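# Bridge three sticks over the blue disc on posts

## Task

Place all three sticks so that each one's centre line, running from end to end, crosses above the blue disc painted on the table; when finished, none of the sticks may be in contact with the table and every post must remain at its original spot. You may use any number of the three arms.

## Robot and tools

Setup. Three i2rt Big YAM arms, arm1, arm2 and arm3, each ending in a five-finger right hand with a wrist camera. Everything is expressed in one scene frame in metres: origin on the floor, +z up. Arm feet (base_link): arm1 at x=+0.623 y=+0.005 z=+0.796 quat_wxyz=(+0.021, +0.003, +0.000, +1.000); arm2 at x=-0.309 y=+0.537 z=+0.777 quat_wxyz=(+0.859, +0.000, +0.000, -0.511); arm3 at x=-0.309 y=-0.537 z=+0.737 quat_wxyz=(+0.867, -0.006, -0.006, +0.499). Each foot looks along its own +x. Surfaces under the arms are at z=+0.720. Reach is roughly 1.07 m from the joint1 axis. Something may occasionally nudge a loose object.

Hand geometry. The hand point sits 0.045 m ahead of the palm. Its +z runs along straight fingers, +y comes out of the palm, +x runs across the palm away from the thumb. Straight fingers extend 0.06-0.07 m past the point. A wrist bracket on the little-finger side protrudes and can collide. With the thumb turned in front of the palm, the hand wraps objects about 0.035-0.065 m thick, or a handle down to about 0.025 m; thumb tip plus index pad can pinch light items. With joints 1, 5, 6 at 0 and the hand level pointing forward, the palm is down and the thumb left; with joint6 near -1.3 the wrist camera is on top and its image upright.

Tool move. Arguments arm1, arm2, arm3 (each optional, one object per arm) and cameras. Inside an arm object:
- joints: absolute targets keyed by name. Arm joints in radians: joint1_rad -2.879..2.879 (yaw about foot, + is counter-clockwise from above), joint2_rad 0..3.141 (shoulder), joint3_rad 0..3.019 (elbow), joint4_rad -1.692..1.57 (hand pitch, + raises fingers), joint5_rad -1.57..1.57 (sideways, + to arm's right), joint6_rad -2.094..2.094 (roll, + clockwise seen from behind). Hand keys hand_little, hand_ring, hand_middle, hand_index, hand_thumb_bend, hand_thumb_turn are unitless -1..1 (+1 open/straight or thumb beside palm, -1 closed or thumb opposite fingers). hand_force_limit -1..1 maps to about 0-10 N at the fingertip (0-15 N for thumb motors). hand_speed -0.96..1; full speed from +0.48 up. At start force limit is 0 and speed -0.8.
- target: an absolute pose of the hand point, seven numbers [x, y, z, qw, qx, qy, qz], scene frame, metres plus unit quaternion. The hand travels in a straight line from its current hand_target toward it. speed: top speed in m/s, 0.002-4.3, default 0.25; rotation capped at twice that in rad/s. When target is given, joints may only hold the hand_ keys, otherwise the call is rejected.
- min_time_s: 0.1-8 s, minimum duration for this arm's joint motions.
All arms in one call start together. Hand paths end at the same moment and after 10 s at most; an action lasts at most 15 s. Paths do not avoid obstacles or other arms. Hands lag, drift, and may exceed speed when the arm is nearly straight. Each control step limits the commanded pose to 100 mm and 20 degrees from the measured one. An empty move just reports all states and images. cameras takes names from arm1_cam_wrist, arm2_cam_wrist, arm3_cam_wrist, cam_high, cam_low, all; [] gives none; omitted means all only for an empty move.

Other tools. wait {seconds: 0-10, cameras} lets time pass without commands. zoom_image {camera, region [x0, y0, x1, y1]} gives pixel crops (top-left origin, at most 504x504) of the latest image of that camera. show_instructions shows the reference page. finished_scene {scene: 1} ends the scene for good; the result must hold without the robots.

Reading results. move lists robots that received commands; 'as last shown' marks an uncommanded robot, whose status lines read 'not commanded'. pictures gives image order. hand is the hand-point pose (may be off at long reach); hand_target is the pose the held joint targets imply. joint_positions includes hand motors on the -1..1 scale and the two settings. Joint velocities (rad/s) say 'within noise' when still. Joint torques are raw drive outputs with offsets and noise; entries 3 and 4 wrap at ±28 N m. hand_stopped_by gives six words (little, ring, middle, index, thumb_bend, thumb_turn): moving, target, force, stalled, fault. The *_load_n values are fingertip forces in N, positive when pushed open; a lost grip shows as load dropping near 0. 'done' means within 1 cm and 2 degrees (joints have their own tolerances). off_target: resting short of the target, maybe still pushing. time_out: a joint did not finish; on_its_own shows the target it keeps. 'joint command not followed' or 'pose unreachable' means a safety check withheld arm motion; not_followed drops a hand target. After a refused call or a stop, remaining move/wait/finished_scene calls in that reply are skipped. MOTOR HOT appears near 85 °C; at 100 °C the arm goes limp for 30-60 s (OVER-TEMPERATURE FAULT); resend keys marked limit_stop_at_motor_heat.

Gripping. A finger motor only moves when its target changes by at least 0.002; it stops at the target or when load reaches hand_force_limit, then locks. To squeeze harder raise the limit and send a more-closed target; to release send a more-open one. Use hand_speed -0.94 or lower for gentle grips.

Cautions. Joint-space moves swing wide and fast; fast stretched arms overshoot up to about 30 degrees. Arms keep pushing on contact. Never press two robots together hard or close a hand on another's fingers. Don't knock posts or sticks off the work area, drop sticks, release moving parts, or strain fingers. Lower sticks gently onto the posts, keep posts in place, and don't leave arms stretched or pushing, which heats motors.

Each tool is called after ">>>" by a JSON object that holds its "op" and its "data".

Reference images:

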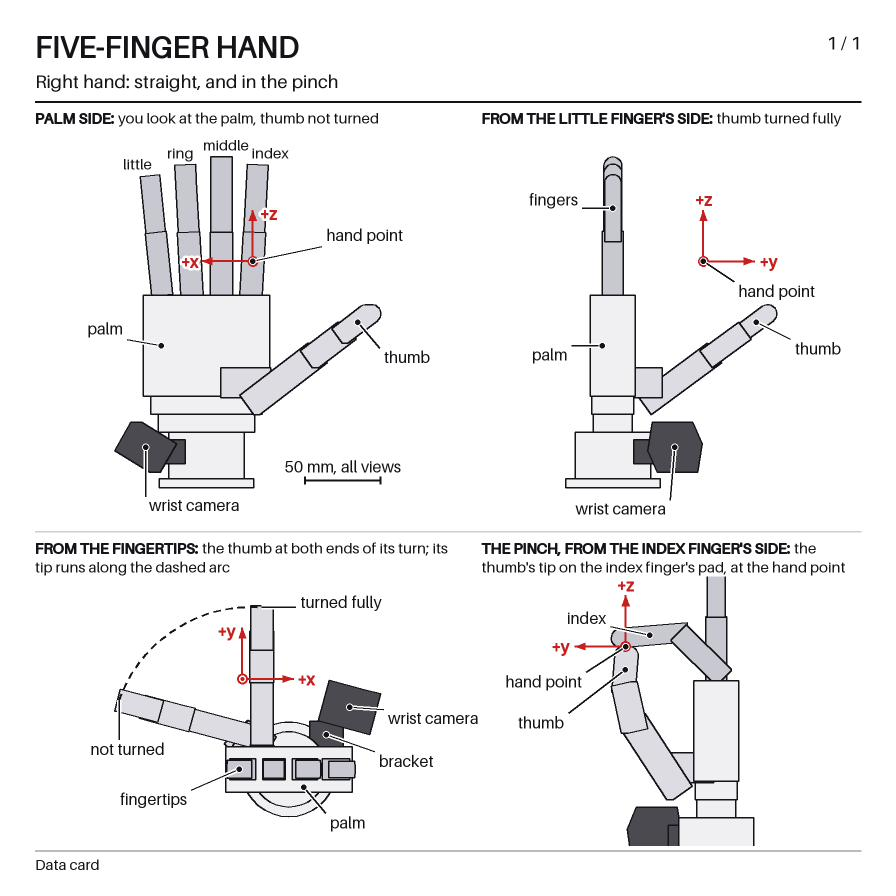

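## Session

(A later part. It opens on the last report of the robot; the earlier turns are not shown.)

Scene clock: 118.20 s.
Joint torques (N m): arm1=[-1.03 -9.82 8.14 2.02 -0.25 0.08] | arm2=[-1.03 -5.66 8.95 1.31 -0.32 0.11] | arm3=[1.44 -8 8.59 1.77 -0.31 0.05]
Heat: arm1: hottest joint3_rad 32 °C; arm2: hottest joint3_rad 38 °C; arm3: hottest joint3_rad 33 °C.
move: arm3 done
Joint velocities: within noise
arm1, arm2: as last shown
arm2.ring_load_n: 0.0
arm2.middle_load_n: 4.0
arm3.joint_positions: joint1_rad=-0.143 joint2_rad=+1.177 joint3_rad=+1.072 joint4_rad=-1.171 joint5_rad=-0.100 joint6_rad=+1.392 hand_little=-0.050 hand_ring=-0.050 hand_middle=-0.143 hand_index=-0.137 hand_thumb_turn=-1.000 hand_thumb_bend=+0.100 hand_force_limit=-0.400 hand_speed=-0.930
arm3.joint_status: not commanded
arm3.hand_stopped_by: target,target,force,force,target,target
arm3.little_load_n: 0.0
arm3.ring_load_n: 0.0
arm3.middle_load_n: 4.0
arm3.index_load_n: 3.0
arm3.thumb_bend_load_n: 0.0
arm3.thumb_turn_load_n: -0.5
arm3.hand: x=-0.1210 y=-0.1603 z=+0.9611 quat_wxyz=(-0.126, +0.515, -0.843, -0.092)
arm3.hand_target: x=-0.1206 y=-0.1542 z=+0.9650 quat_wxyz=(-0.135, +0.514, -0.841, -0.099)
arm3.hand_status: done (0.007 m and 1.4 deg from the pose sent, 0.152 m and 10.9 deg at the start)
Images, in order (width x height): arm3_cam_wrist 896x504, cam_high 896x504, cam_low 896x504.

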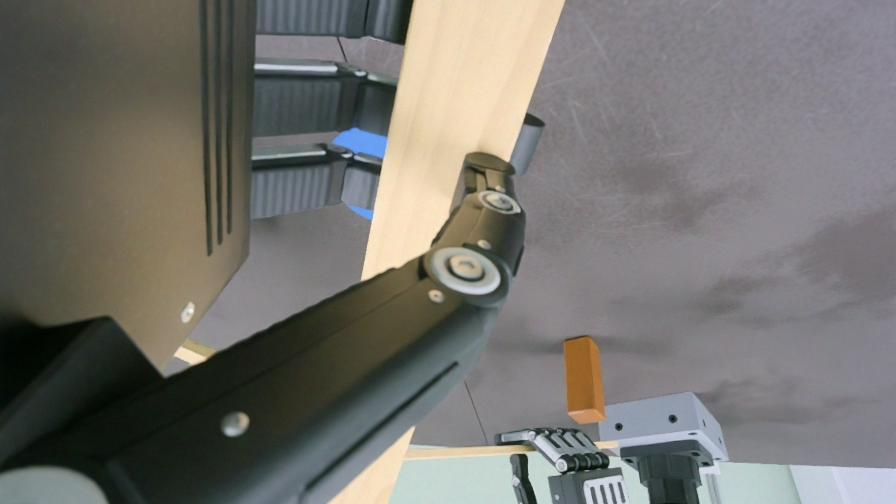

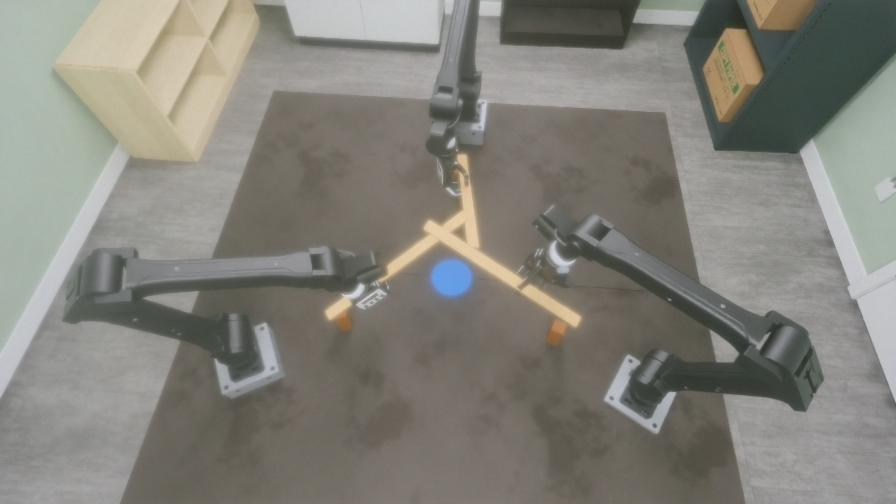

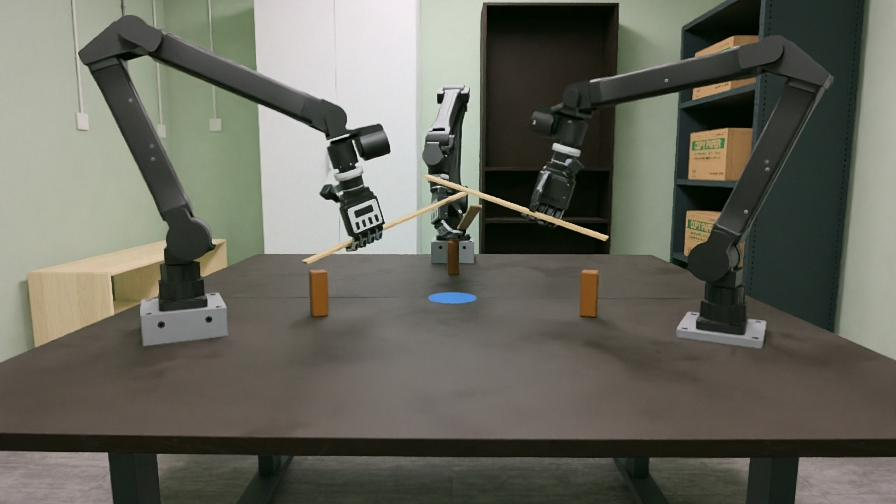

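>>> {"op": "move", "data": {"arm2": {"target":[-0.0695,0.1675,0.903,0.1495,0.4583,0.8729,-0.0758],"speed":0.06}}}

>>> {"op": "move", "data": {"arm3": {"target":[-0.1118,-0.1313,0.945,-0.1353,0.5137,-0.8416,-0.0990],"speed":0.06}, "cameras": ["cam_high","cam_low"]}}

>>> {"op": "zoom_image", "data": {"camera": "cam_low", "region": [280, 140, 630, 300]}}

>>> {"op": "zoom_image", "data": {"camera": "cam_high", "region": [310, 130, 600, 350]}}

Scene clock: 121.00 s.
Joint torques (N m): arm1=[-0.97 -9.82 8.14 2.03 -0.26 0.08] | arm2=[-1.08 -6.3 12.46 1.21 -0.1 0.11] | arm3=[1.38 -7.94 8.59 1.76 -0.32 0.06]
Heat: arm1: hottest joint3_rad 32 °C; arm2: hottest joint3_rad 38 °C; arm3: hottest joint3_rad 34 °C.
move: arm2 off_target
Joint velocities: within noise
arm1, arm3: as last shown
arm1.ring_load_n: 0.5
arm1.thumb_turn_load_n: 0.0
arm2.joint_positions: joint1_rad=-0.109 joint2_rad=+1.265 joint3_rad=+0.846 joint4_rad=-0.872 joint5_rad=-0.073 joint6_rad=+1.359 hand_little=-0.050 hand_ring=-0.050 hand_middle=-0.117 hand_index=-0.110 hand_thumb_turn=-1.000 hand_thumb_bend=+0.000 hand_force_limit=-0.200 hand_speed=-0.940
arm2.joint_status: not commanded
arm2.hand_stopped_by: target,target,force,force,target,target
arm2.little_load_n: 0.0
arm2.ring_load_n: 0.5
arm2.middle_load_n: 4.0
arm2.index_load_n: 4.0
arm2.thumb_bend_load_n: 0.0
arm2.thumb_turn_load_n: -0.5
arm2.hand: x=-0.0803 y=+0.1865 z=+0.8860 quat_wxyz=(-0.130, -0.457, -0.878, +0.061)
arm2.hand_target: x=-0.0701 y=+0.1686 z=+0.9034 quat_wxyz=(-0.150, -0.458, -0.873, +0.075)
arm2.hand_status: off_target (0.028 m and 2.9 deg from the pose sent, 0.027 m and 0.7 deg at the start)
pictures: none

Scene clock: 122.03 s.
Joint torques (N m): arm1=[-1.03 -9.76 8.14 2.02 -0.25 0.09] | arm2=[-1.08 -6.24 12.46 1.21 -0.1 0.11] | arm3=[1.38 -9 8.83 1.77 -0.11 0.05]
Heat: arm1: hottest joint3_rad 32 °C; arm2: hottest joint3_rad 38 °C; arm3: hottest joint3_rad 34 °C.
move: arm3 done
Joint velocities: within noise
arm1, arm2: as last shown
arm1.little_load_n: 0.5
arm1.ring_load_n: 0.0
arm1.thumb_turn_load_n: -0.5
arm2.ring_load_n: 0.0
arm3.joint_positions: joint1_rad=-0.122 joint2_rad=+1.247 joint3_rad=+1.072 joint4_rad=-1.103 joint5_rad=-0.098 joint6_rad=+1.412 hand_little=-0.050 hand_ring=-0.050 hand_middle=-0.143 hand_index=-0.137 hand_thumb_turn=-1.000 hand_thumb_bend=+0.100 hand_force_limit=-0.400 hand_speed=-0.930
arm3.joint_status: not commanded
arm3.hand_stopped_by: target,target,force,force,target,target
arm3.little_load_n: 0.0
arm3.ring_load_n: 0.0
arm3.middle_load_n: 4.0
arm3.index_load_n: 3.0
arm3.thumb_bend_load_n: 0.0
arm3.thumb_turn_load_n: -0.5
arm3.hand: x=-0.1138 y=-0.1382 z=+0.9395 quat_wxyz=(-0.123, +0.516, -0.843, -0.093)
arm3.hand_target: x=-0.1119 y=-0.1315 z=+0.9451 quat_wxyz=(-0.135, +0.514, -0.841, -0.099)
arm3.hand_status: done (0.009 m and 1.6 deg from the pose sent, 0.034 m and 1.4 deg at the start)
Images, in order (width x height): cam_high 896x504, cam_low 896x504.

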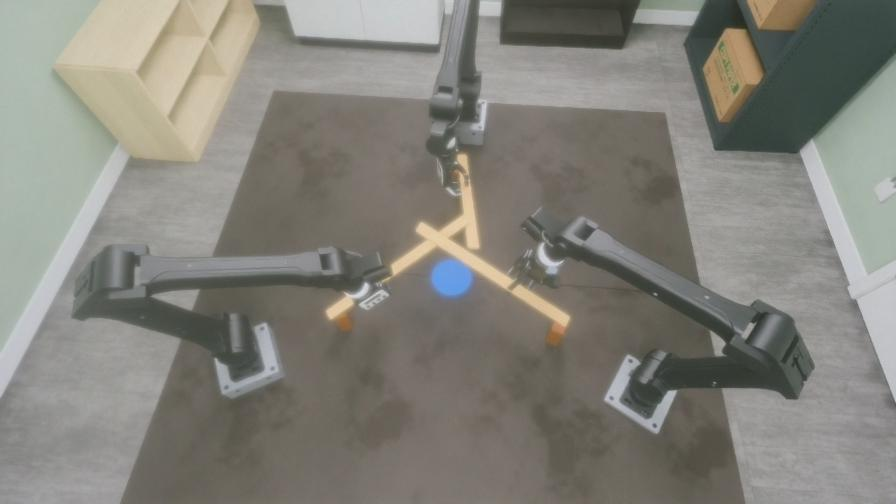

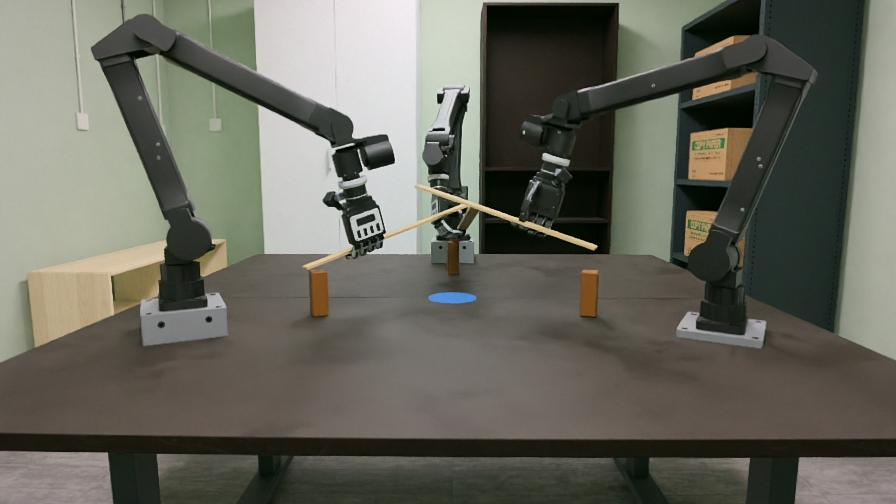

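Scaled by 1.440 from the camera's image (finer frame: 1280x720).

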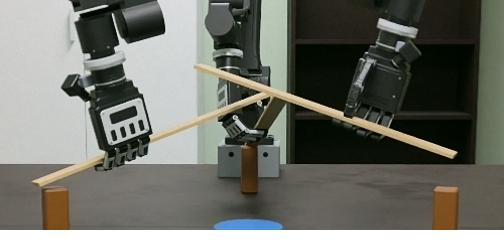

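Scaled by 1.738 from the camera's image (finer frame: 1280x720).

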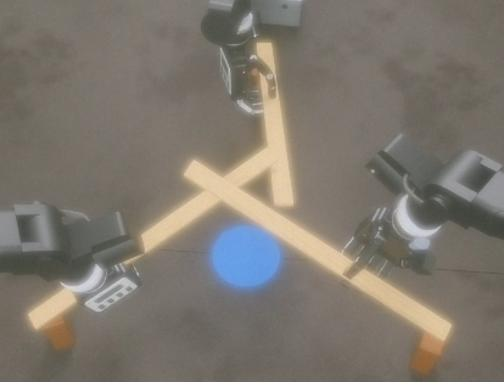

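>>> {"op": "move", "data": {"arm2": {"target":[-0.0630,0.1585,0.930,0.1495,0.4583,0.8729,-0.0758],"speed":0.08}}}

>>> {"op": "move", "data": {"arm2": {"target":[-0.0695,0.1675,0.903,0.1495,0.4583,0.8729,-0.0758],"speed":0.06}, "cameras": ["cam_high","cam_low"]}}

>>> {"op": "zoom_image", "data": {"camera": "cam_low", "region": [280, 140, 630, 300]}}

>>> {"op": "zoom_image", "data": {"camera": "cam_high", "region": [310, 130, 600, 350]}}

Scene clock: 123.67 s.
Joint torques (N m): arm1=[-1.03 -9.82 8.13 2.03 -0.25 0.08] | arm2=[-1.08 -6.3 12.81 0.35 0.01 0.11] | arm3=[1.38 -8.94 8.81 1.76 -0.11 0.05]
Heat: arm1: hottest joint3_rad 32 °C; arm2: hottest joint3_rad 38 °C; arm3: hottest joint3_rad 34 °C.
move: arm2 off_target
Joint velocities: within noise
arm1, arm3: as last shown
arm1.little_load_n: 0.0
arm1.ring_load_n: 0.5
arm1.thumb_turn_load_n: 0.0
arm2.joint_positions: joint1_rad=-0.102 joint2_rad=+1.265 joint3_rad=+0.923 joint4_rad=-0.921 joint5_rad=-0.073 joint6_rad=+1.366 hand_little=-0.050 hand_ring=-0.050 hand_middle=-0.117 hand_index=-0.110 hand_thumb_turn=-1.000 hand_thumb_bend=+0.000 hand_force_limit=-0.200 hand_speed=-0.940
arm2.joint_status: not commanded
arm2.hand_stopped_by: target,target,force,force,target,target
arm2.little_load_n: 0.0
arm2.ring_load_n: 0.0
arm2.middle_load_n: 4.0
arm2.index_load_n: 3.5
arm2.thumb_bend_load_n: 0.0
arm2.thumb_turn_load_n: -0.5
arm2.hand: x=-0.0707 y=+0.1708 z=+0.9164 quat_wxyz=(-0.141, -0.456, -0.876, +0.070)
arm2.hand_target: x=-0.0632 y=+0.1590 z=+0.9301 quat_wxyz=(-0.150, -0.458, -0.873, +0.076)
arm2.hand_status: off_target (0.020 m and 1.3 deg from the pose sent, 0.055 m and 2.8 deg at the start)
arm3.hand: x=-0.1138 y=-0.1382 z=+0.9395 quat_wxyz=(-0.123, +0.515, -0.843, -0.093)
arm3.hand_target: x=-0.1118 y=-0.1315 z=+0.9451 quat_wxyz=(-0.135, +0.514, -0.842, -0.099)
pictures: none

Scene clock: 124.77 s.
Joint torques (N m): arm1=[-1.03 -9.76 8.14 2.03 -0.25 0.08] | arm2=[-1.61 -6.36 9.05 1.29 -0.07 0.06] | arm3=[1.38 -9 8.8 1.74 -0.11 0.06]
Heat: arm1: hottest joint3_rad 32 °C; arm2: hottest joint3_rad 38 °C; arm3: hottest joint3_rad 34 °C.
move: arm2 done
Joint velocities: within noise
arm1, arm3: as last shown
arm1.ring_load_n: 0.0
arm1.thumb_bend_load_n: 0.5
arm2.joint_positions: joint1_rad=-0.102 joint2_rad=+1.266 joint3_rad=+0.889 joint4_rad=-0.871 joint5_rad=-0.073 joint6_rad=+1.366 hand_little=-0.050 hand_ring=-0.050 hand_middle=-0.117 hand_index=-0.110 hand_thumb_turn=-1.000 hand_thumb_bend=+0.000 hand_force_limit=-0.200 hand_speed=-0.940
arm2.joint_status: not commanded
arm2.hand_stopped_by: target,target,force,force,target,target
arm2.little_load_n: 0.0
arm2.ring_load_n: 0.0
arm2.middle_load_n: 4.5
arm2.index_load_n: 4.0
arm2.thumb_bend_load_n: 0.0
arm2.thumb_turn_load_n: -0.5
arm2.hand: x=-0.0710 y=+0.1715 z=+0.9055 quat_wxyz=(-0.147, -0.455, -0.875, +0.074)
arm2.hand_target: x=-0.0695 y=+0.1676 z=+0.9029 quat_wxyz=(-0.149, -0.458, -0.873, +0.076)
arm2.hand_status: done (0.005 m and 0.6 deg from the pose sent, 0.014 m and 1.3 deg at the start)
Images, in order (width x height): cam_high 896x504, cam_low 896x504.

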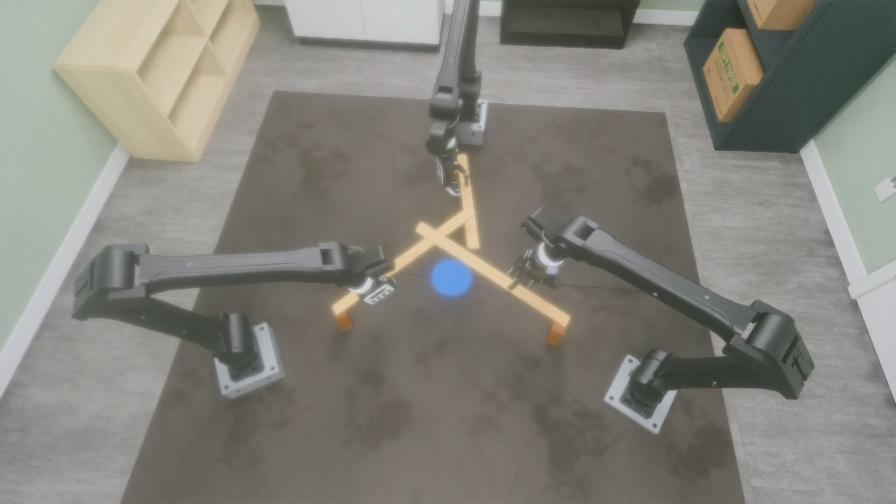

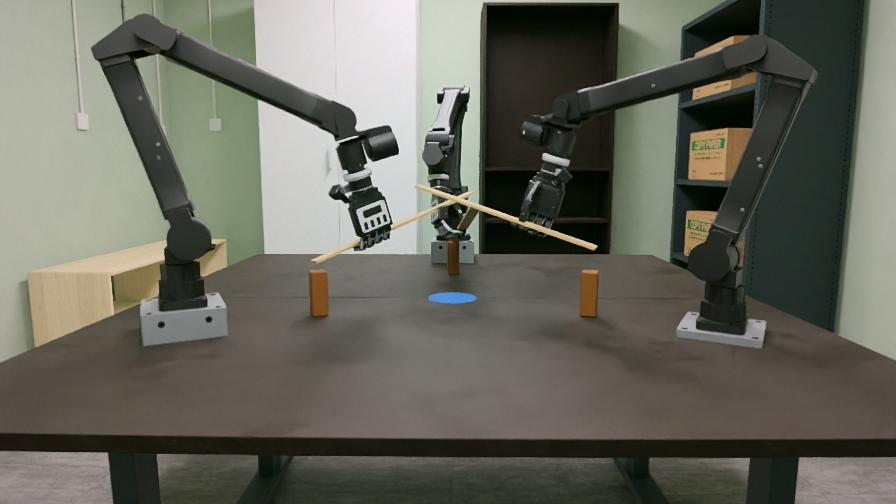

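Scaled by 1.440 from the camera's image (finer frame: 1280x720).

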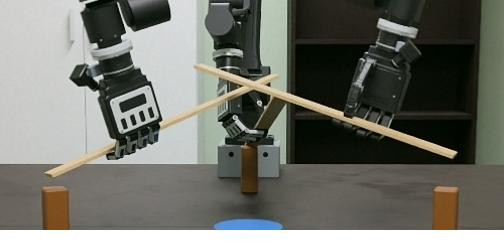

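Scaled by 1.738 from the camera's image (finer frame: 1280x720).

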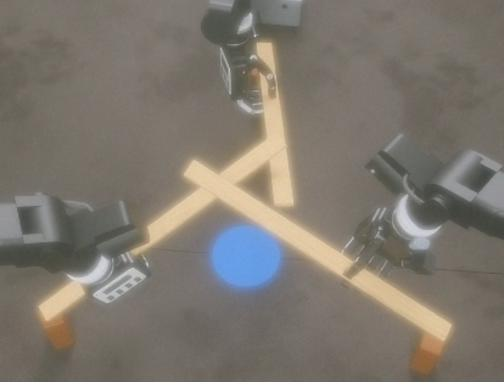

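>>> {"op": "move", "data": {"arm3": {"target":[-0.1118,-0.1313,0.902,-0.1353,0.5137,-0.8416,-0.0990],"speed":0.06}, "cameras": ["cam_high","cam_low"]}}

>>> {"op": "zoom_image", "data": {"camera": "cam_low", "region": [400, 150, 620, 290]}}

>>> {"op": "zoom_image", "data": {"camera": "cam_high", "region": [310, 130, 600, 350]}}

Scene clock: 127.53 s.
Joint torques (N m): arm1=[-1.03 -9.76 8.14 2.03 -0.25 0.08] | arm2=[-1.61 -6.3 9.03 1.31 -0.07 0.06] | arm3=[1.49 -8.82 8.27 1.77 -0.11 0.07]
Heat: arm1: hottest joint3_rad 32 °C; arm2: hottest joint3_rad 38 °C; arm3: hottest joint3_rad 34 °C.
move: arm3 done
Joint velocities: within noise
arm1, arm2: as last shown
arm1.thumb_bend_load_n: 1.0
arm1.thumb_turn_load_n: -0.5
arm2.middle_load_n: 4.0
arm3.joint_positions: joint1_rad=-0.121 joint2_rad=+1.270 joint3_rad=+0.983 joint4_rad=-0.983 joint5_rad=-0.097 joint6_rad=+1.413 hand_little=-0.050 hand_ring=-0.050 hand_middle=-0.143 hand_index=-0.137 hand_thumb_turn=-1.000 hand_thumb_bend=+0.100 hand_force_limit=-0.400 hand_speed=-0.930
arm3.joint_status: not commanded
arm3.hand_stopped_by: target,target,force,force,target,target
arm3.little_load_n: 0.0
arm3.ring_load_n: 0.0
arm3.middle_load_n: 4.0
arm3.index_load_n: 3.0
arm3.thumb_bend_load_n: 0.0
arm3.thumb_turn_load_n: -0.5
arm3.hand: x=-0.1128 y=-0.1374 z=+0.8996 quat_wxyz=(-0.126, +0.515, -0.842, -0.095)
arm3.hand_target: x=-0.1119 y=-0.1314 z=+0.9020 quat_wxyz=(-0.135, +0.514, -0.841, -0.099)
arm3.hand_status: done (0.007 m and 1.2 deg from the pose sent, 0.038 m and 1.6 deg at the start)
Images, in order (width x height): cam_high 896x504, cam_low 896x504.

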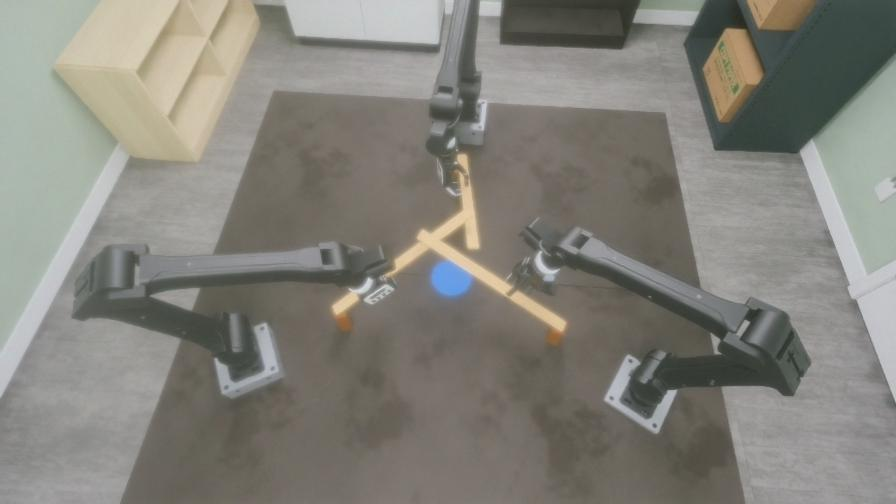

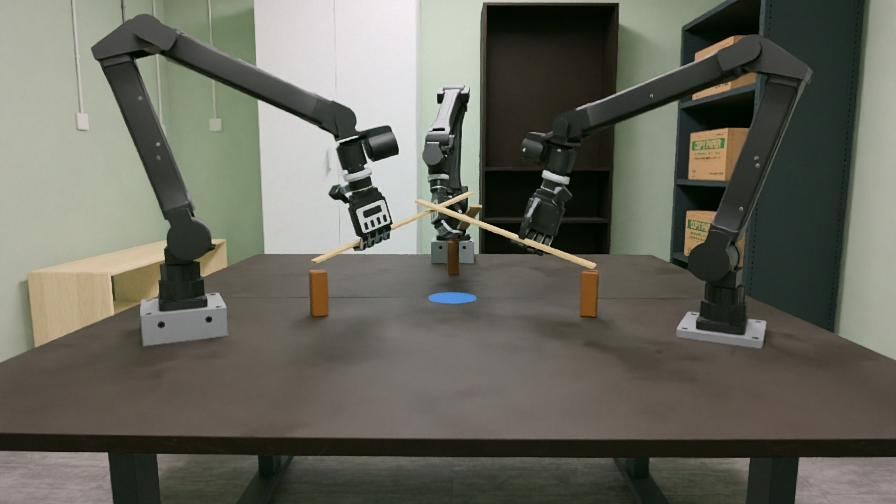

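Scaled by 2.291 from the camera's image (finer frame: 1280x720).

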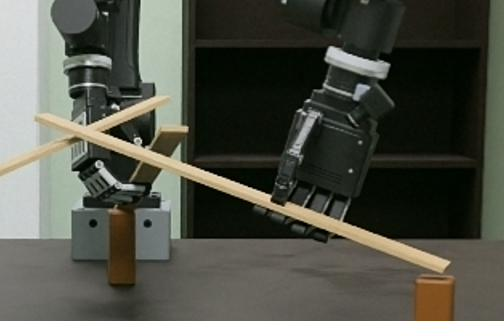

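Scaled by 1.738 from the camera's image (finer frame: 1280x720).

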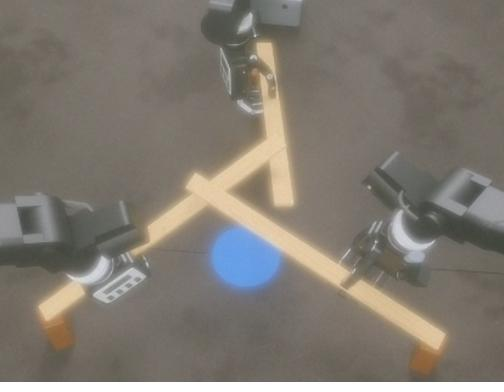

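>>> {"op": "move", "data": {"arm1": {"target":[0.180,-0.022,0.925,-0.0015,0.9790,0.1167,-0.1676],"speed":0.07}}}

>>> {"op": "move", "data": {"arm1": {"target":[0.164,-0.0220,0.896,-0.0015,0.9790,0.1167,-0.1676],"speed":0.06}, "cameras": ["cam_high","cam_low"]}}

>>> {"op": "zoom_image", "data": {"camera": "cam_low", "region": [280, 150, 630, 290]}}

>>> {"op": "zoom_image", "data": {"camera": "cam_high", "region": [310, 130, 600, 350]}}

Scene clock: 130.30 s.
Joint torques (N m): arm1=[-0.03 -8.29 14.06 0.59 -0.1 0.21] | arm2=[-1.67 -6.3 9.05 1.31 -0.07 0.06] | arm3=[1.44 -8.82 8.25 1.78 -0.11 0.06]
Heat: arm1: hottest joint3_rad 32 °C; arm2: hottest joint3_rad 37 °C; arm3: hottest joint3_rad 35 °C.
move: arm1 off_target
Joint velocities: within noise
arm1.joint_positions: joint1_rad=-0.086 joint2_rad=+1.297 joint3_rad=+0.881 joint4_rad=-0.859 joint5_rad=-0.074 joint6_rad=+1.218 hand_little=-0.050 hand_ring=-0.050 hand_middle=-0.144 hand_index=-0.144 hand_thumb_turn=-1.000 hand_thumb_bend=+0.080 hand_force_limit=-0.400 hand_speed=-0.930
arm1.joint_status: not commanded
arm1.hand_stopped_by: target,target,force,force,target,target
arm1.little_load_n: 0.0
arm1.ring_load_n: 0.0
arm1.middle_load_n: 4.0
arm1.index_load_n: 4.0
arm1.thumb_bend_load_n: 1.0
arm1.thumb_turn_load_n: 0.0
arm1.hand: x=+0.1987 y=-0.0223 z=+0.9083 quat_wxyz=(+0.000, +0.981, +0.116, -0.155)
arm1.hand_target: x=+0.1809 y=-0.0220 z=+0.9251 quat_wxyz=(-0.001, +0.979, +0.117, -0.168)
arm1.hand_status: off_target (0.025 m and 1.5 deg from the pose sent, 0.062 m and 1.2 deg at the start)
arm2, arm3: as last shown
pictures: none

Scene clock: 131.37 s.
Joint torques (N m): arm1=[0.32 -9.58 12.78 1.89 -0.04 0.25] | arm2=[-1.61 -6.3 9.03 1.31 -0.07 0.06] | arm3=[1.44 -8.88 8.25 1.77 -0.1 0.07]
Heat: arm1: hottest joint3_rad 32 °C; arm2: hottest joint3_rad 37 °C; arm3: hottest joint3_rad 35 °C.
move: arm1 off_target
Joint velocities: within noise
arm1.joint_positions: joint1_rad=-0.086 joint2_rad=+1.375 joint3_rad=+0.881 joint4_rad=-0.804 joint5_rad=-0.074 joint6_rad=+1.218 hand_little=-0.050 hand_ring=-0.050 hand_middle=-0.144 hand_index=-0.144 hand_thumb_turn=-1.000 hand_thumb_bend=+0.080 hand_force_limit=-0.400 hand_speed=-0.930
arm1.joint_status: not commanded
arm1.hand_stopped_by: target,target,force,force,target,target
arm1.little_load_n: 0.5
arm1.ring_load_n: 0.5
arm1.middle_load_n: 4.0
arm1.index_load_n: 4.0
arm1.thumb_bend_load_n: 1.0
arm1.thumb_turn_load_n: 0.0
arm1.hand: x=+0.1876 y=-0.0209 z=+0.8813 quat_wxyz=(+0.003, +0.983, +0.116, -0.144)
arm1.hand_target: x=+0.1652 y=-0.0220 z=+0.8966 quat_wxyz=(-0.001, +0.979, +0.117, -0.168)
arm1.hand_status: off_target (0.028 m and 2.9 deg from the pose sent, 0.037 m and 1.5 deg at the start)
arm2, arm3: as last shown
Images, in order (width x height): cam_high 896x504, cam_low 896x504.

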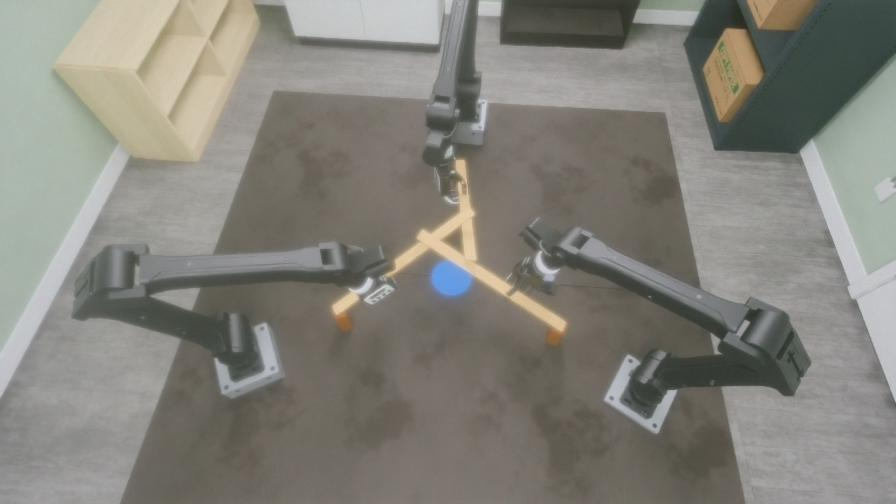

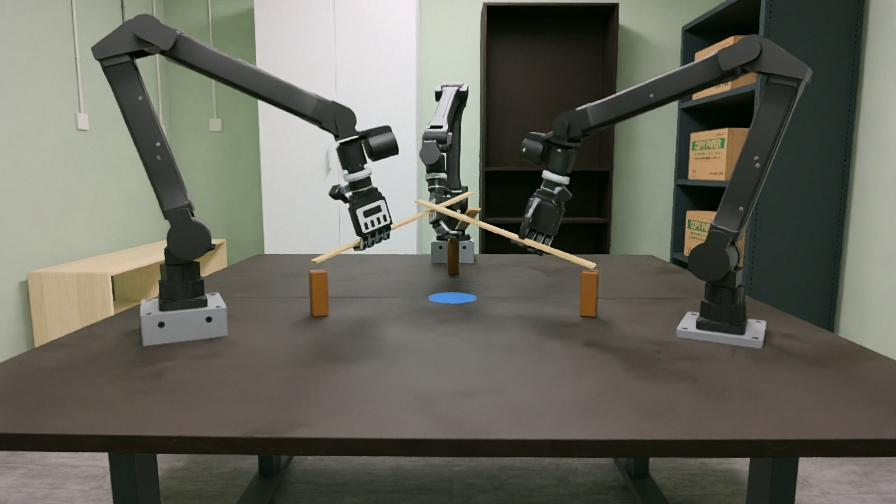

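Scaled by 1.440 from the camera's image (finer frame: 1280x720).

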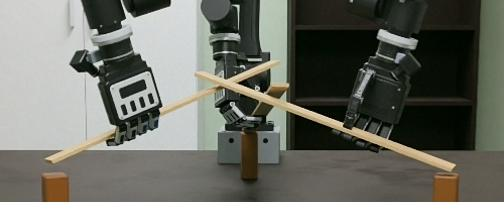

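Scaled by 1.738 from the camera's image (finer frame: 1280x720).

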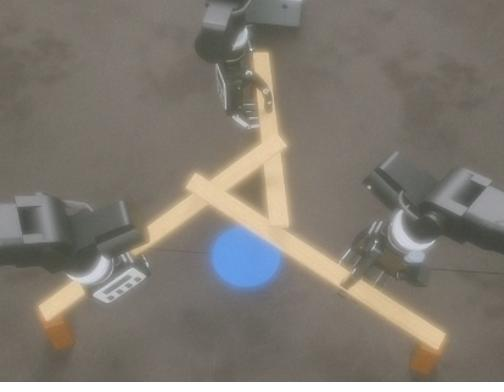

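>>> {"op": "move", "data": {"arm1": {"target":[0.158,-0.022,0.938,-0.0015,0.9790,0.1167,-0.1676],"speed":0.07}}}

>>> {"op": "move", "data": {"arm1": {"target":[0.164,-0.0220,0.900,-0.0015,0.9790,0.1167,-0.1676],"speed":0.06}, "cameras": ["cam_high","cam_low"]}}

>>> {"op": "zoom_image", "data": {"camera": "cam_low", "region": [280, 150, 630, 290]}}

>>> {"op": "zoom_image", "data": {"camera": "cam_high", "region": [310, 130, 600, 350]}}

Scene clock: 133.37 s.
Joint torques (N m): arm1=[0.5 -11.87 14.09 0.54 -0.02 0.27] | arm2=[-1.55 -6.3 9.03 1.32 -0.08 0.06] | arm3=[1.49 -8.82 8.24 1.77 -0.11 0.06]
Heat: arm1: hottest joint3_rad 32 °C; arm2: hottest joint3_rad 37 °C; arm3: hottest joint3_rad 35 °C.
move: arm1 off_target
Joint velocities: within noise
arm1.joint_positions: joint1_rad=-0.086 joint2_rad=+1.367 joint3_rad=+0.958 joint4_rad=-0.892 joint5_rad=-0.074 joint6_rad=+1.218 hand_little=-0.050 hand_ring=-0.050 hand_middle=-0.144 hand_index=-0.144 hand_thumb_turn=-1.000 hand_thumb_bend=+0.080 hand_force_limit=-0.400 hand_speed=-0.930
arm1.joint_status: not commanded
arm1.hand_stopped_by: target,target,force,force,target,target
arm1.little_load_n: 0.0
arm1.ring_load_n: 0.0
arm1.middle_load_n: 4.0
arm1.index_load_n: 4.0
arm1.thumb_bend_load_n: 1.0
arm1.thumb_turn_load_n: -0.5
arm1.hand: x=+0.1775 y=-0.0195 z=+0.9102 quat_wxyz=(+0.004, +0.983, +0.116, -0.142)
arm1.hand_target: x=+0.1594 y=-0.0221 z=+0.9381 quat_wxyz=(-0.001, +0.979, +0.117, -0.168)
arm1.hand_status: off_target (0.034 m and 3.0 deg from the pose sent, 0.064 m and 2.8 deg at the start)
arm2, arm3: as last shown
pictures: none

Scene clock: 134.50 s.
Joint torques (N m): arm1=[0.38 -9.58 8.49 2.11 -0.01 0.26] | arm2=[-1.61 -6.36 9.05 1.31 -0.07 0.05] | arm3=[1.49 -8.94 8.27 1.76 -0.11 0.06]
Heat: arm1: hottest joint3_rad 32 °C; arm2: hottest joint3_rad 37 °C; arm3: hottest joint3_rad 35 °C.
move: arm1 done
Joint velocities: within noise
arm1.joint_positions: joint1_rad=-0.086 joint2_rad=+1.370 joint3_rad=+0.943 joint4_rad=-0.818 joint5_rad=-0.074 joint6_rad=+1.218 hand_little=-0.050 hand_ring=-0.050 hand_middle=-0.144 hand_index=-0.144 hand_thumb_turn=-1.000 hand_thumb_bend=+0.080 hand_force_limit=-0.400 hand_speed=-0.930
arm1.joint_status: not commanded
arm1.hand_stopped_by: target,target,force,force,target,target
arm1.little_load_n: 0.0
arm1.ring_load_n: 0.0
arm1.middle_load_n: 4.0
arm1.index_load_n: 4.0
arm1.thumb_bend_load_n: 0.5
arm1.thumb_turn_load_n: -0.5
arm1.hand: x=+0.1650 y=-0.0179 z=+0.9091 quat_wxyz=(-0.003, +0.979, +0.117, -0.169)
arm1.hand_target: x=+0.1643 y=-0.0219 z=+0.9002 quat_wxyz=(-0.001, +0.979, +0.117, -0.167)
arm1.hand_status: done (0.010 m and 0.3 deg from the pose sent, 0.017 m and 3.0 deg at the start)
arm2, arm3: as last shown
arm3.ring_load_n: 0.5
arm3.index_load_n: 2.5
Images, in order (width x height): cam_high 896x504, cam_low 896x504.

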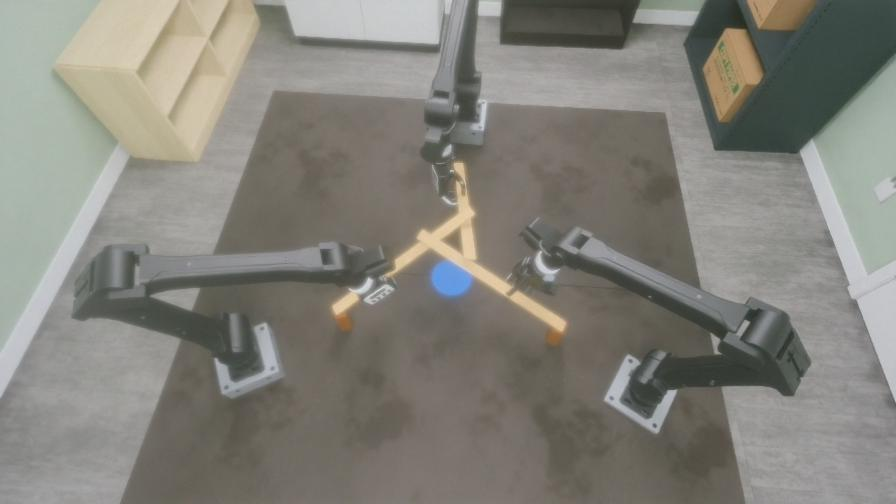

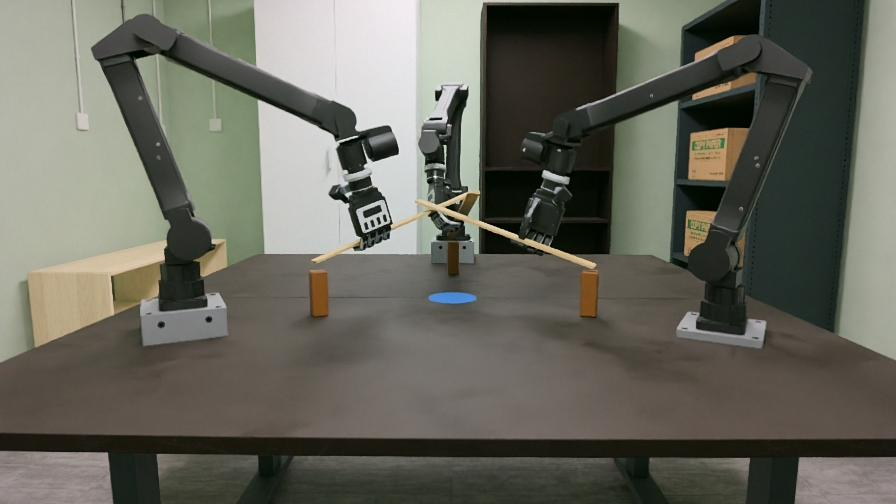

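Scaled by 1.440 from the camera's image (finer frame: 1280x720).

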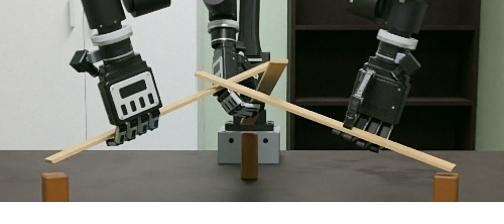

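Scaled by 1.738 from the camera's image (finer frame: 1280x720).

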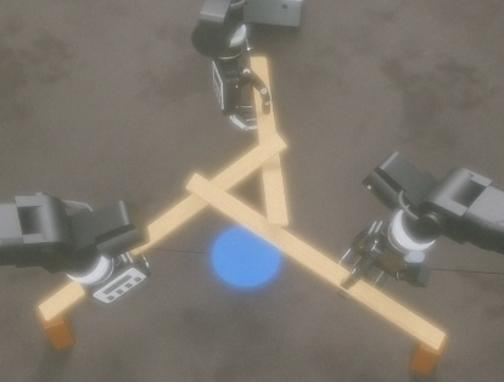

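>>> {"op": "move", "data": {"arm1": {"target":[0.1658,-0.0237,0.871,-0.0009,0.9875,0.1177,-0.1045],"speed":0.05}, "arm2": {"target":[-0.0764,0.1737,0.8715,0.0932,0.4622,0.8805,-0.0473],"speed":0.05}, "arm3": {"target":[-0.1075,-0.138,0.8785,-0.0852,0.5062,-0.856,-0.0605],"speed":0.05}, "cameras": ["cam_high","cam_low"]}}

>>> {"op": "zoom_image", "data": {"camera": "cam_low", "region": [280, 150, 630, 290]}}

>>> {"op": "zoom_image", "data": {"camera": "cam_high", "region": [310, 130, 600, 350]}}

>>> {"op": "zoom_image", "data": {"camera": "cam_low", "region": [400, 180, 500, 260]}}

Scene clock: 140.07 s.
Joint torques (N m): arm1=[0.91 -10.52 12.07 0.39 0.08 0.3] | arm2=[-1.38 -7.3 10.48 0.21 0 0.01] | arm3=[1.32 -8.88 11.19 0.16 0.01 0.1]
Heat: arm1: hottest joint3_rad 32 °C; arm2: hottest joint3_rad 36 °C; arm3: hottest joint3_rad 36 °C.
move: arm1 off_target; arm2 done; arm3 off_target
Joint velocities: within noise
arm1.joint_positions: joint1_rad=-0.078 joint2_rad=+1.467 joint3_rad=+0.943 joint4_rad=-0.861 joint5_rad=-0.045 joint6_rad=+1.222 hand_little=-0.050 hand_ring=-0.050 hand_middle=-0.144 hand_index=-0.144 hand_thumb_turn=-1.000 hand_thumb_bend=+0.080 hand_force_limit=-0.400 hand_speed=-0.930
arm1.joint_status: not commanded
arm1.hand_stopped_by: target,target,force,force,target,target
arm1.little_load_n: 0.0
arm1.ring_load_n: 0.0
arm1.middle_load_n: 3.5
arm1.index_load_n: 4.5
arm1.thumb_bend_load_n: 1.0
arm1.thumb_turn_load_n: 0.0
arm1.hand: x=+0.1797 y=-0.0182 z=+0.8628 quat_wxyz=(+0.000, +0.988, +0.116, -0.099)
arm1.hand_target: x=+0.1662 y=-0.0238 z=+0.8713 quat_wxyz=(-0.001, +0.987, +0.118, -0.105)
arm1.hand_status: off_target (0.017 m and 0.7 deg from the pose sent, 0.039 m and 7.5 deg at the start)
arm2.joint_positions: joint1_rad=-0.102 joint2_rad=+1.352 joint3_rad=+0.889 joint4_rad=-0.912 joint5_rad=-0.046 joint6_rad=+1.366 hand_little=-0.050 hand_ring=-0.050 hand_middle=-0.117 hand_index=-0.110 hand_thumb_turn=-1.000 hand_thumb_bend=+0.000 hand_force_limit=-0.200 hand_speed=-0.940
arm2.joint_status: not commanded
arm2.hand_stopped_by: target,target,force,force,target,target
arm2.little_load_n: 0.0
arm2.ring_load_n: 0.0
arm2.middle_load_n: 3.5
arm2.index_load_n: 8.0
arm2.thumb_bend_load_n: 0.0
arm2.thumb_turn_load_n: 0.0
arm2.hand: x=-0.0801 y=+0.1804 z=+0.8656 quat_wxyz=(-0.090, -0.462, -0.881, +0.044)
arm2.hand_target: x=-0.0764 y=+0.1739 z=+0.8714 quat_wxyz=(-0.093, -0.462, -0.881, +0.047)
arm2.hand_status: done (0.010 m and 0.5 deg from the pose sent, 0.035 m and 7.0 deg at the start)
arm3.joint_positions: joint1_rad=-0.120 joint2_rad=+1.339 joint3_rad=+0.983 joint4_rad=-1.039 joint5_rad=-0.064 joint6_rad=+1.427 hand_little=-0.050 hand_ring=-0.050 hand_middle=-0.143 hand_index=-0.137 hand_thumb_turn=-1.000 hand_thumb_bend=+0.100 hand_force_limit=-0.400 hand_speed=-0.930
arm3.joint_status: not commanded
arm3.hand_stopped_by: target,target,force,force,target,target
arm3.little_load_n: 0.0
arm3.ring_load_n: 0.0
arm3.middle_load_n: 3.5
arm3.index_load_n: 3.5
arm3.thumb_bend_load_n: 0.0
arm3.thumb_turn_load_n: 0.0
arm3.hand: x=-0.1145 y=-0.1506 z=+0.8644 quat_wxyz=(-0.075, +0.510, -0.855, -0.057)
arm3.hand_target: x=-0.1079 y=-0.1385 z=+0.8785 quat_wxyz=(-0.085, +0.506, -0.856, -0.061)
arm3.hand_status: off_target (0.020 m and 1.4 deg from the pose sent, 0.022 m and 6.4 deg at the start)
Images, in order (width x height): cam_high 896x504, cam_low 896x504.

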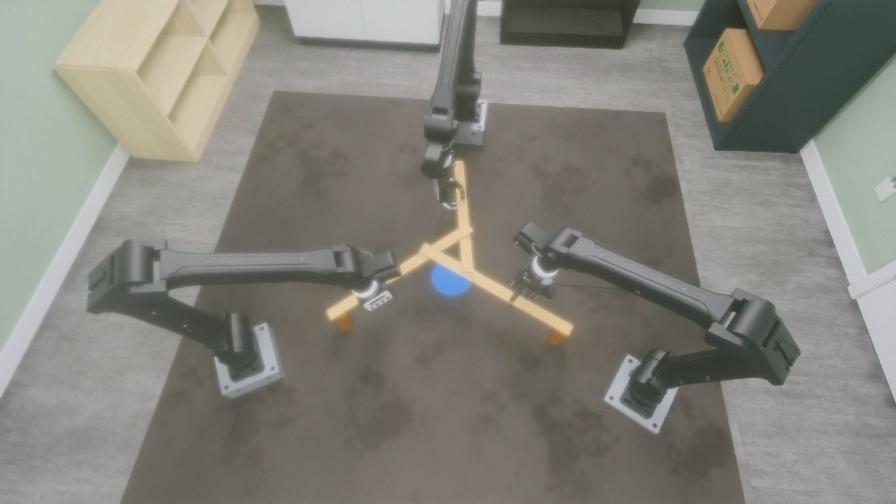

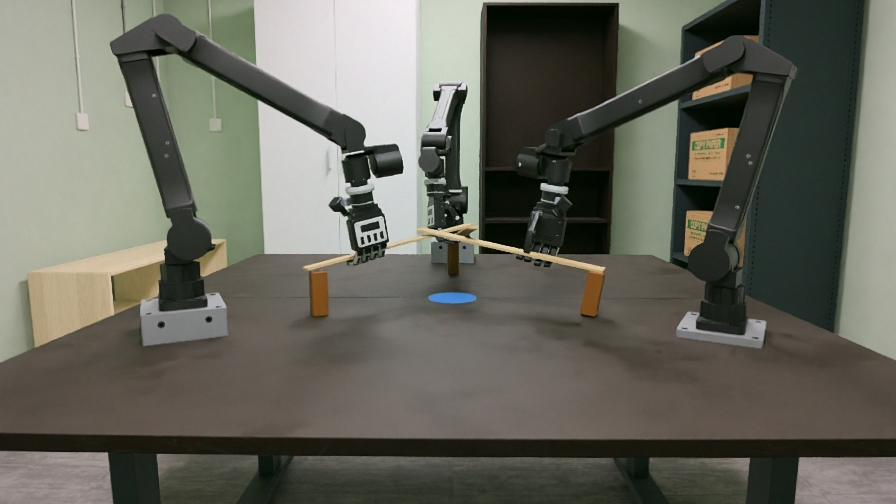

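Scaled by 1.440 from the camera's image (finer frame: 1280x720).

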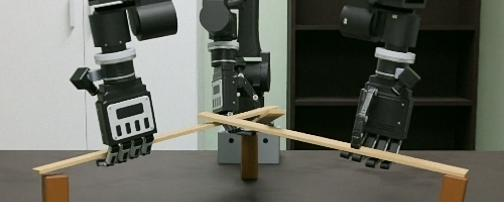

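Scaled by 1.738 from the camera's image (finer frame: 1280x720).

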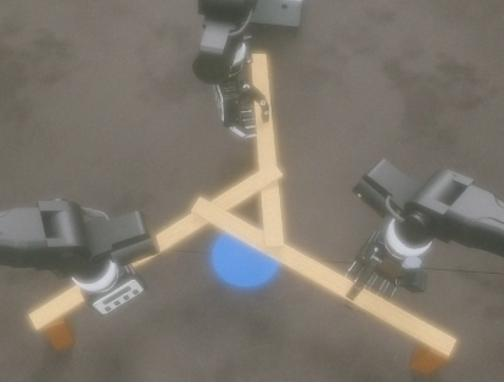

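Scaled by 5.040 from the camera's image (finer frame: 1280x720).

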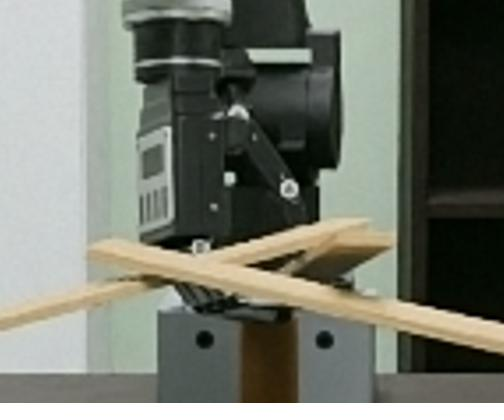

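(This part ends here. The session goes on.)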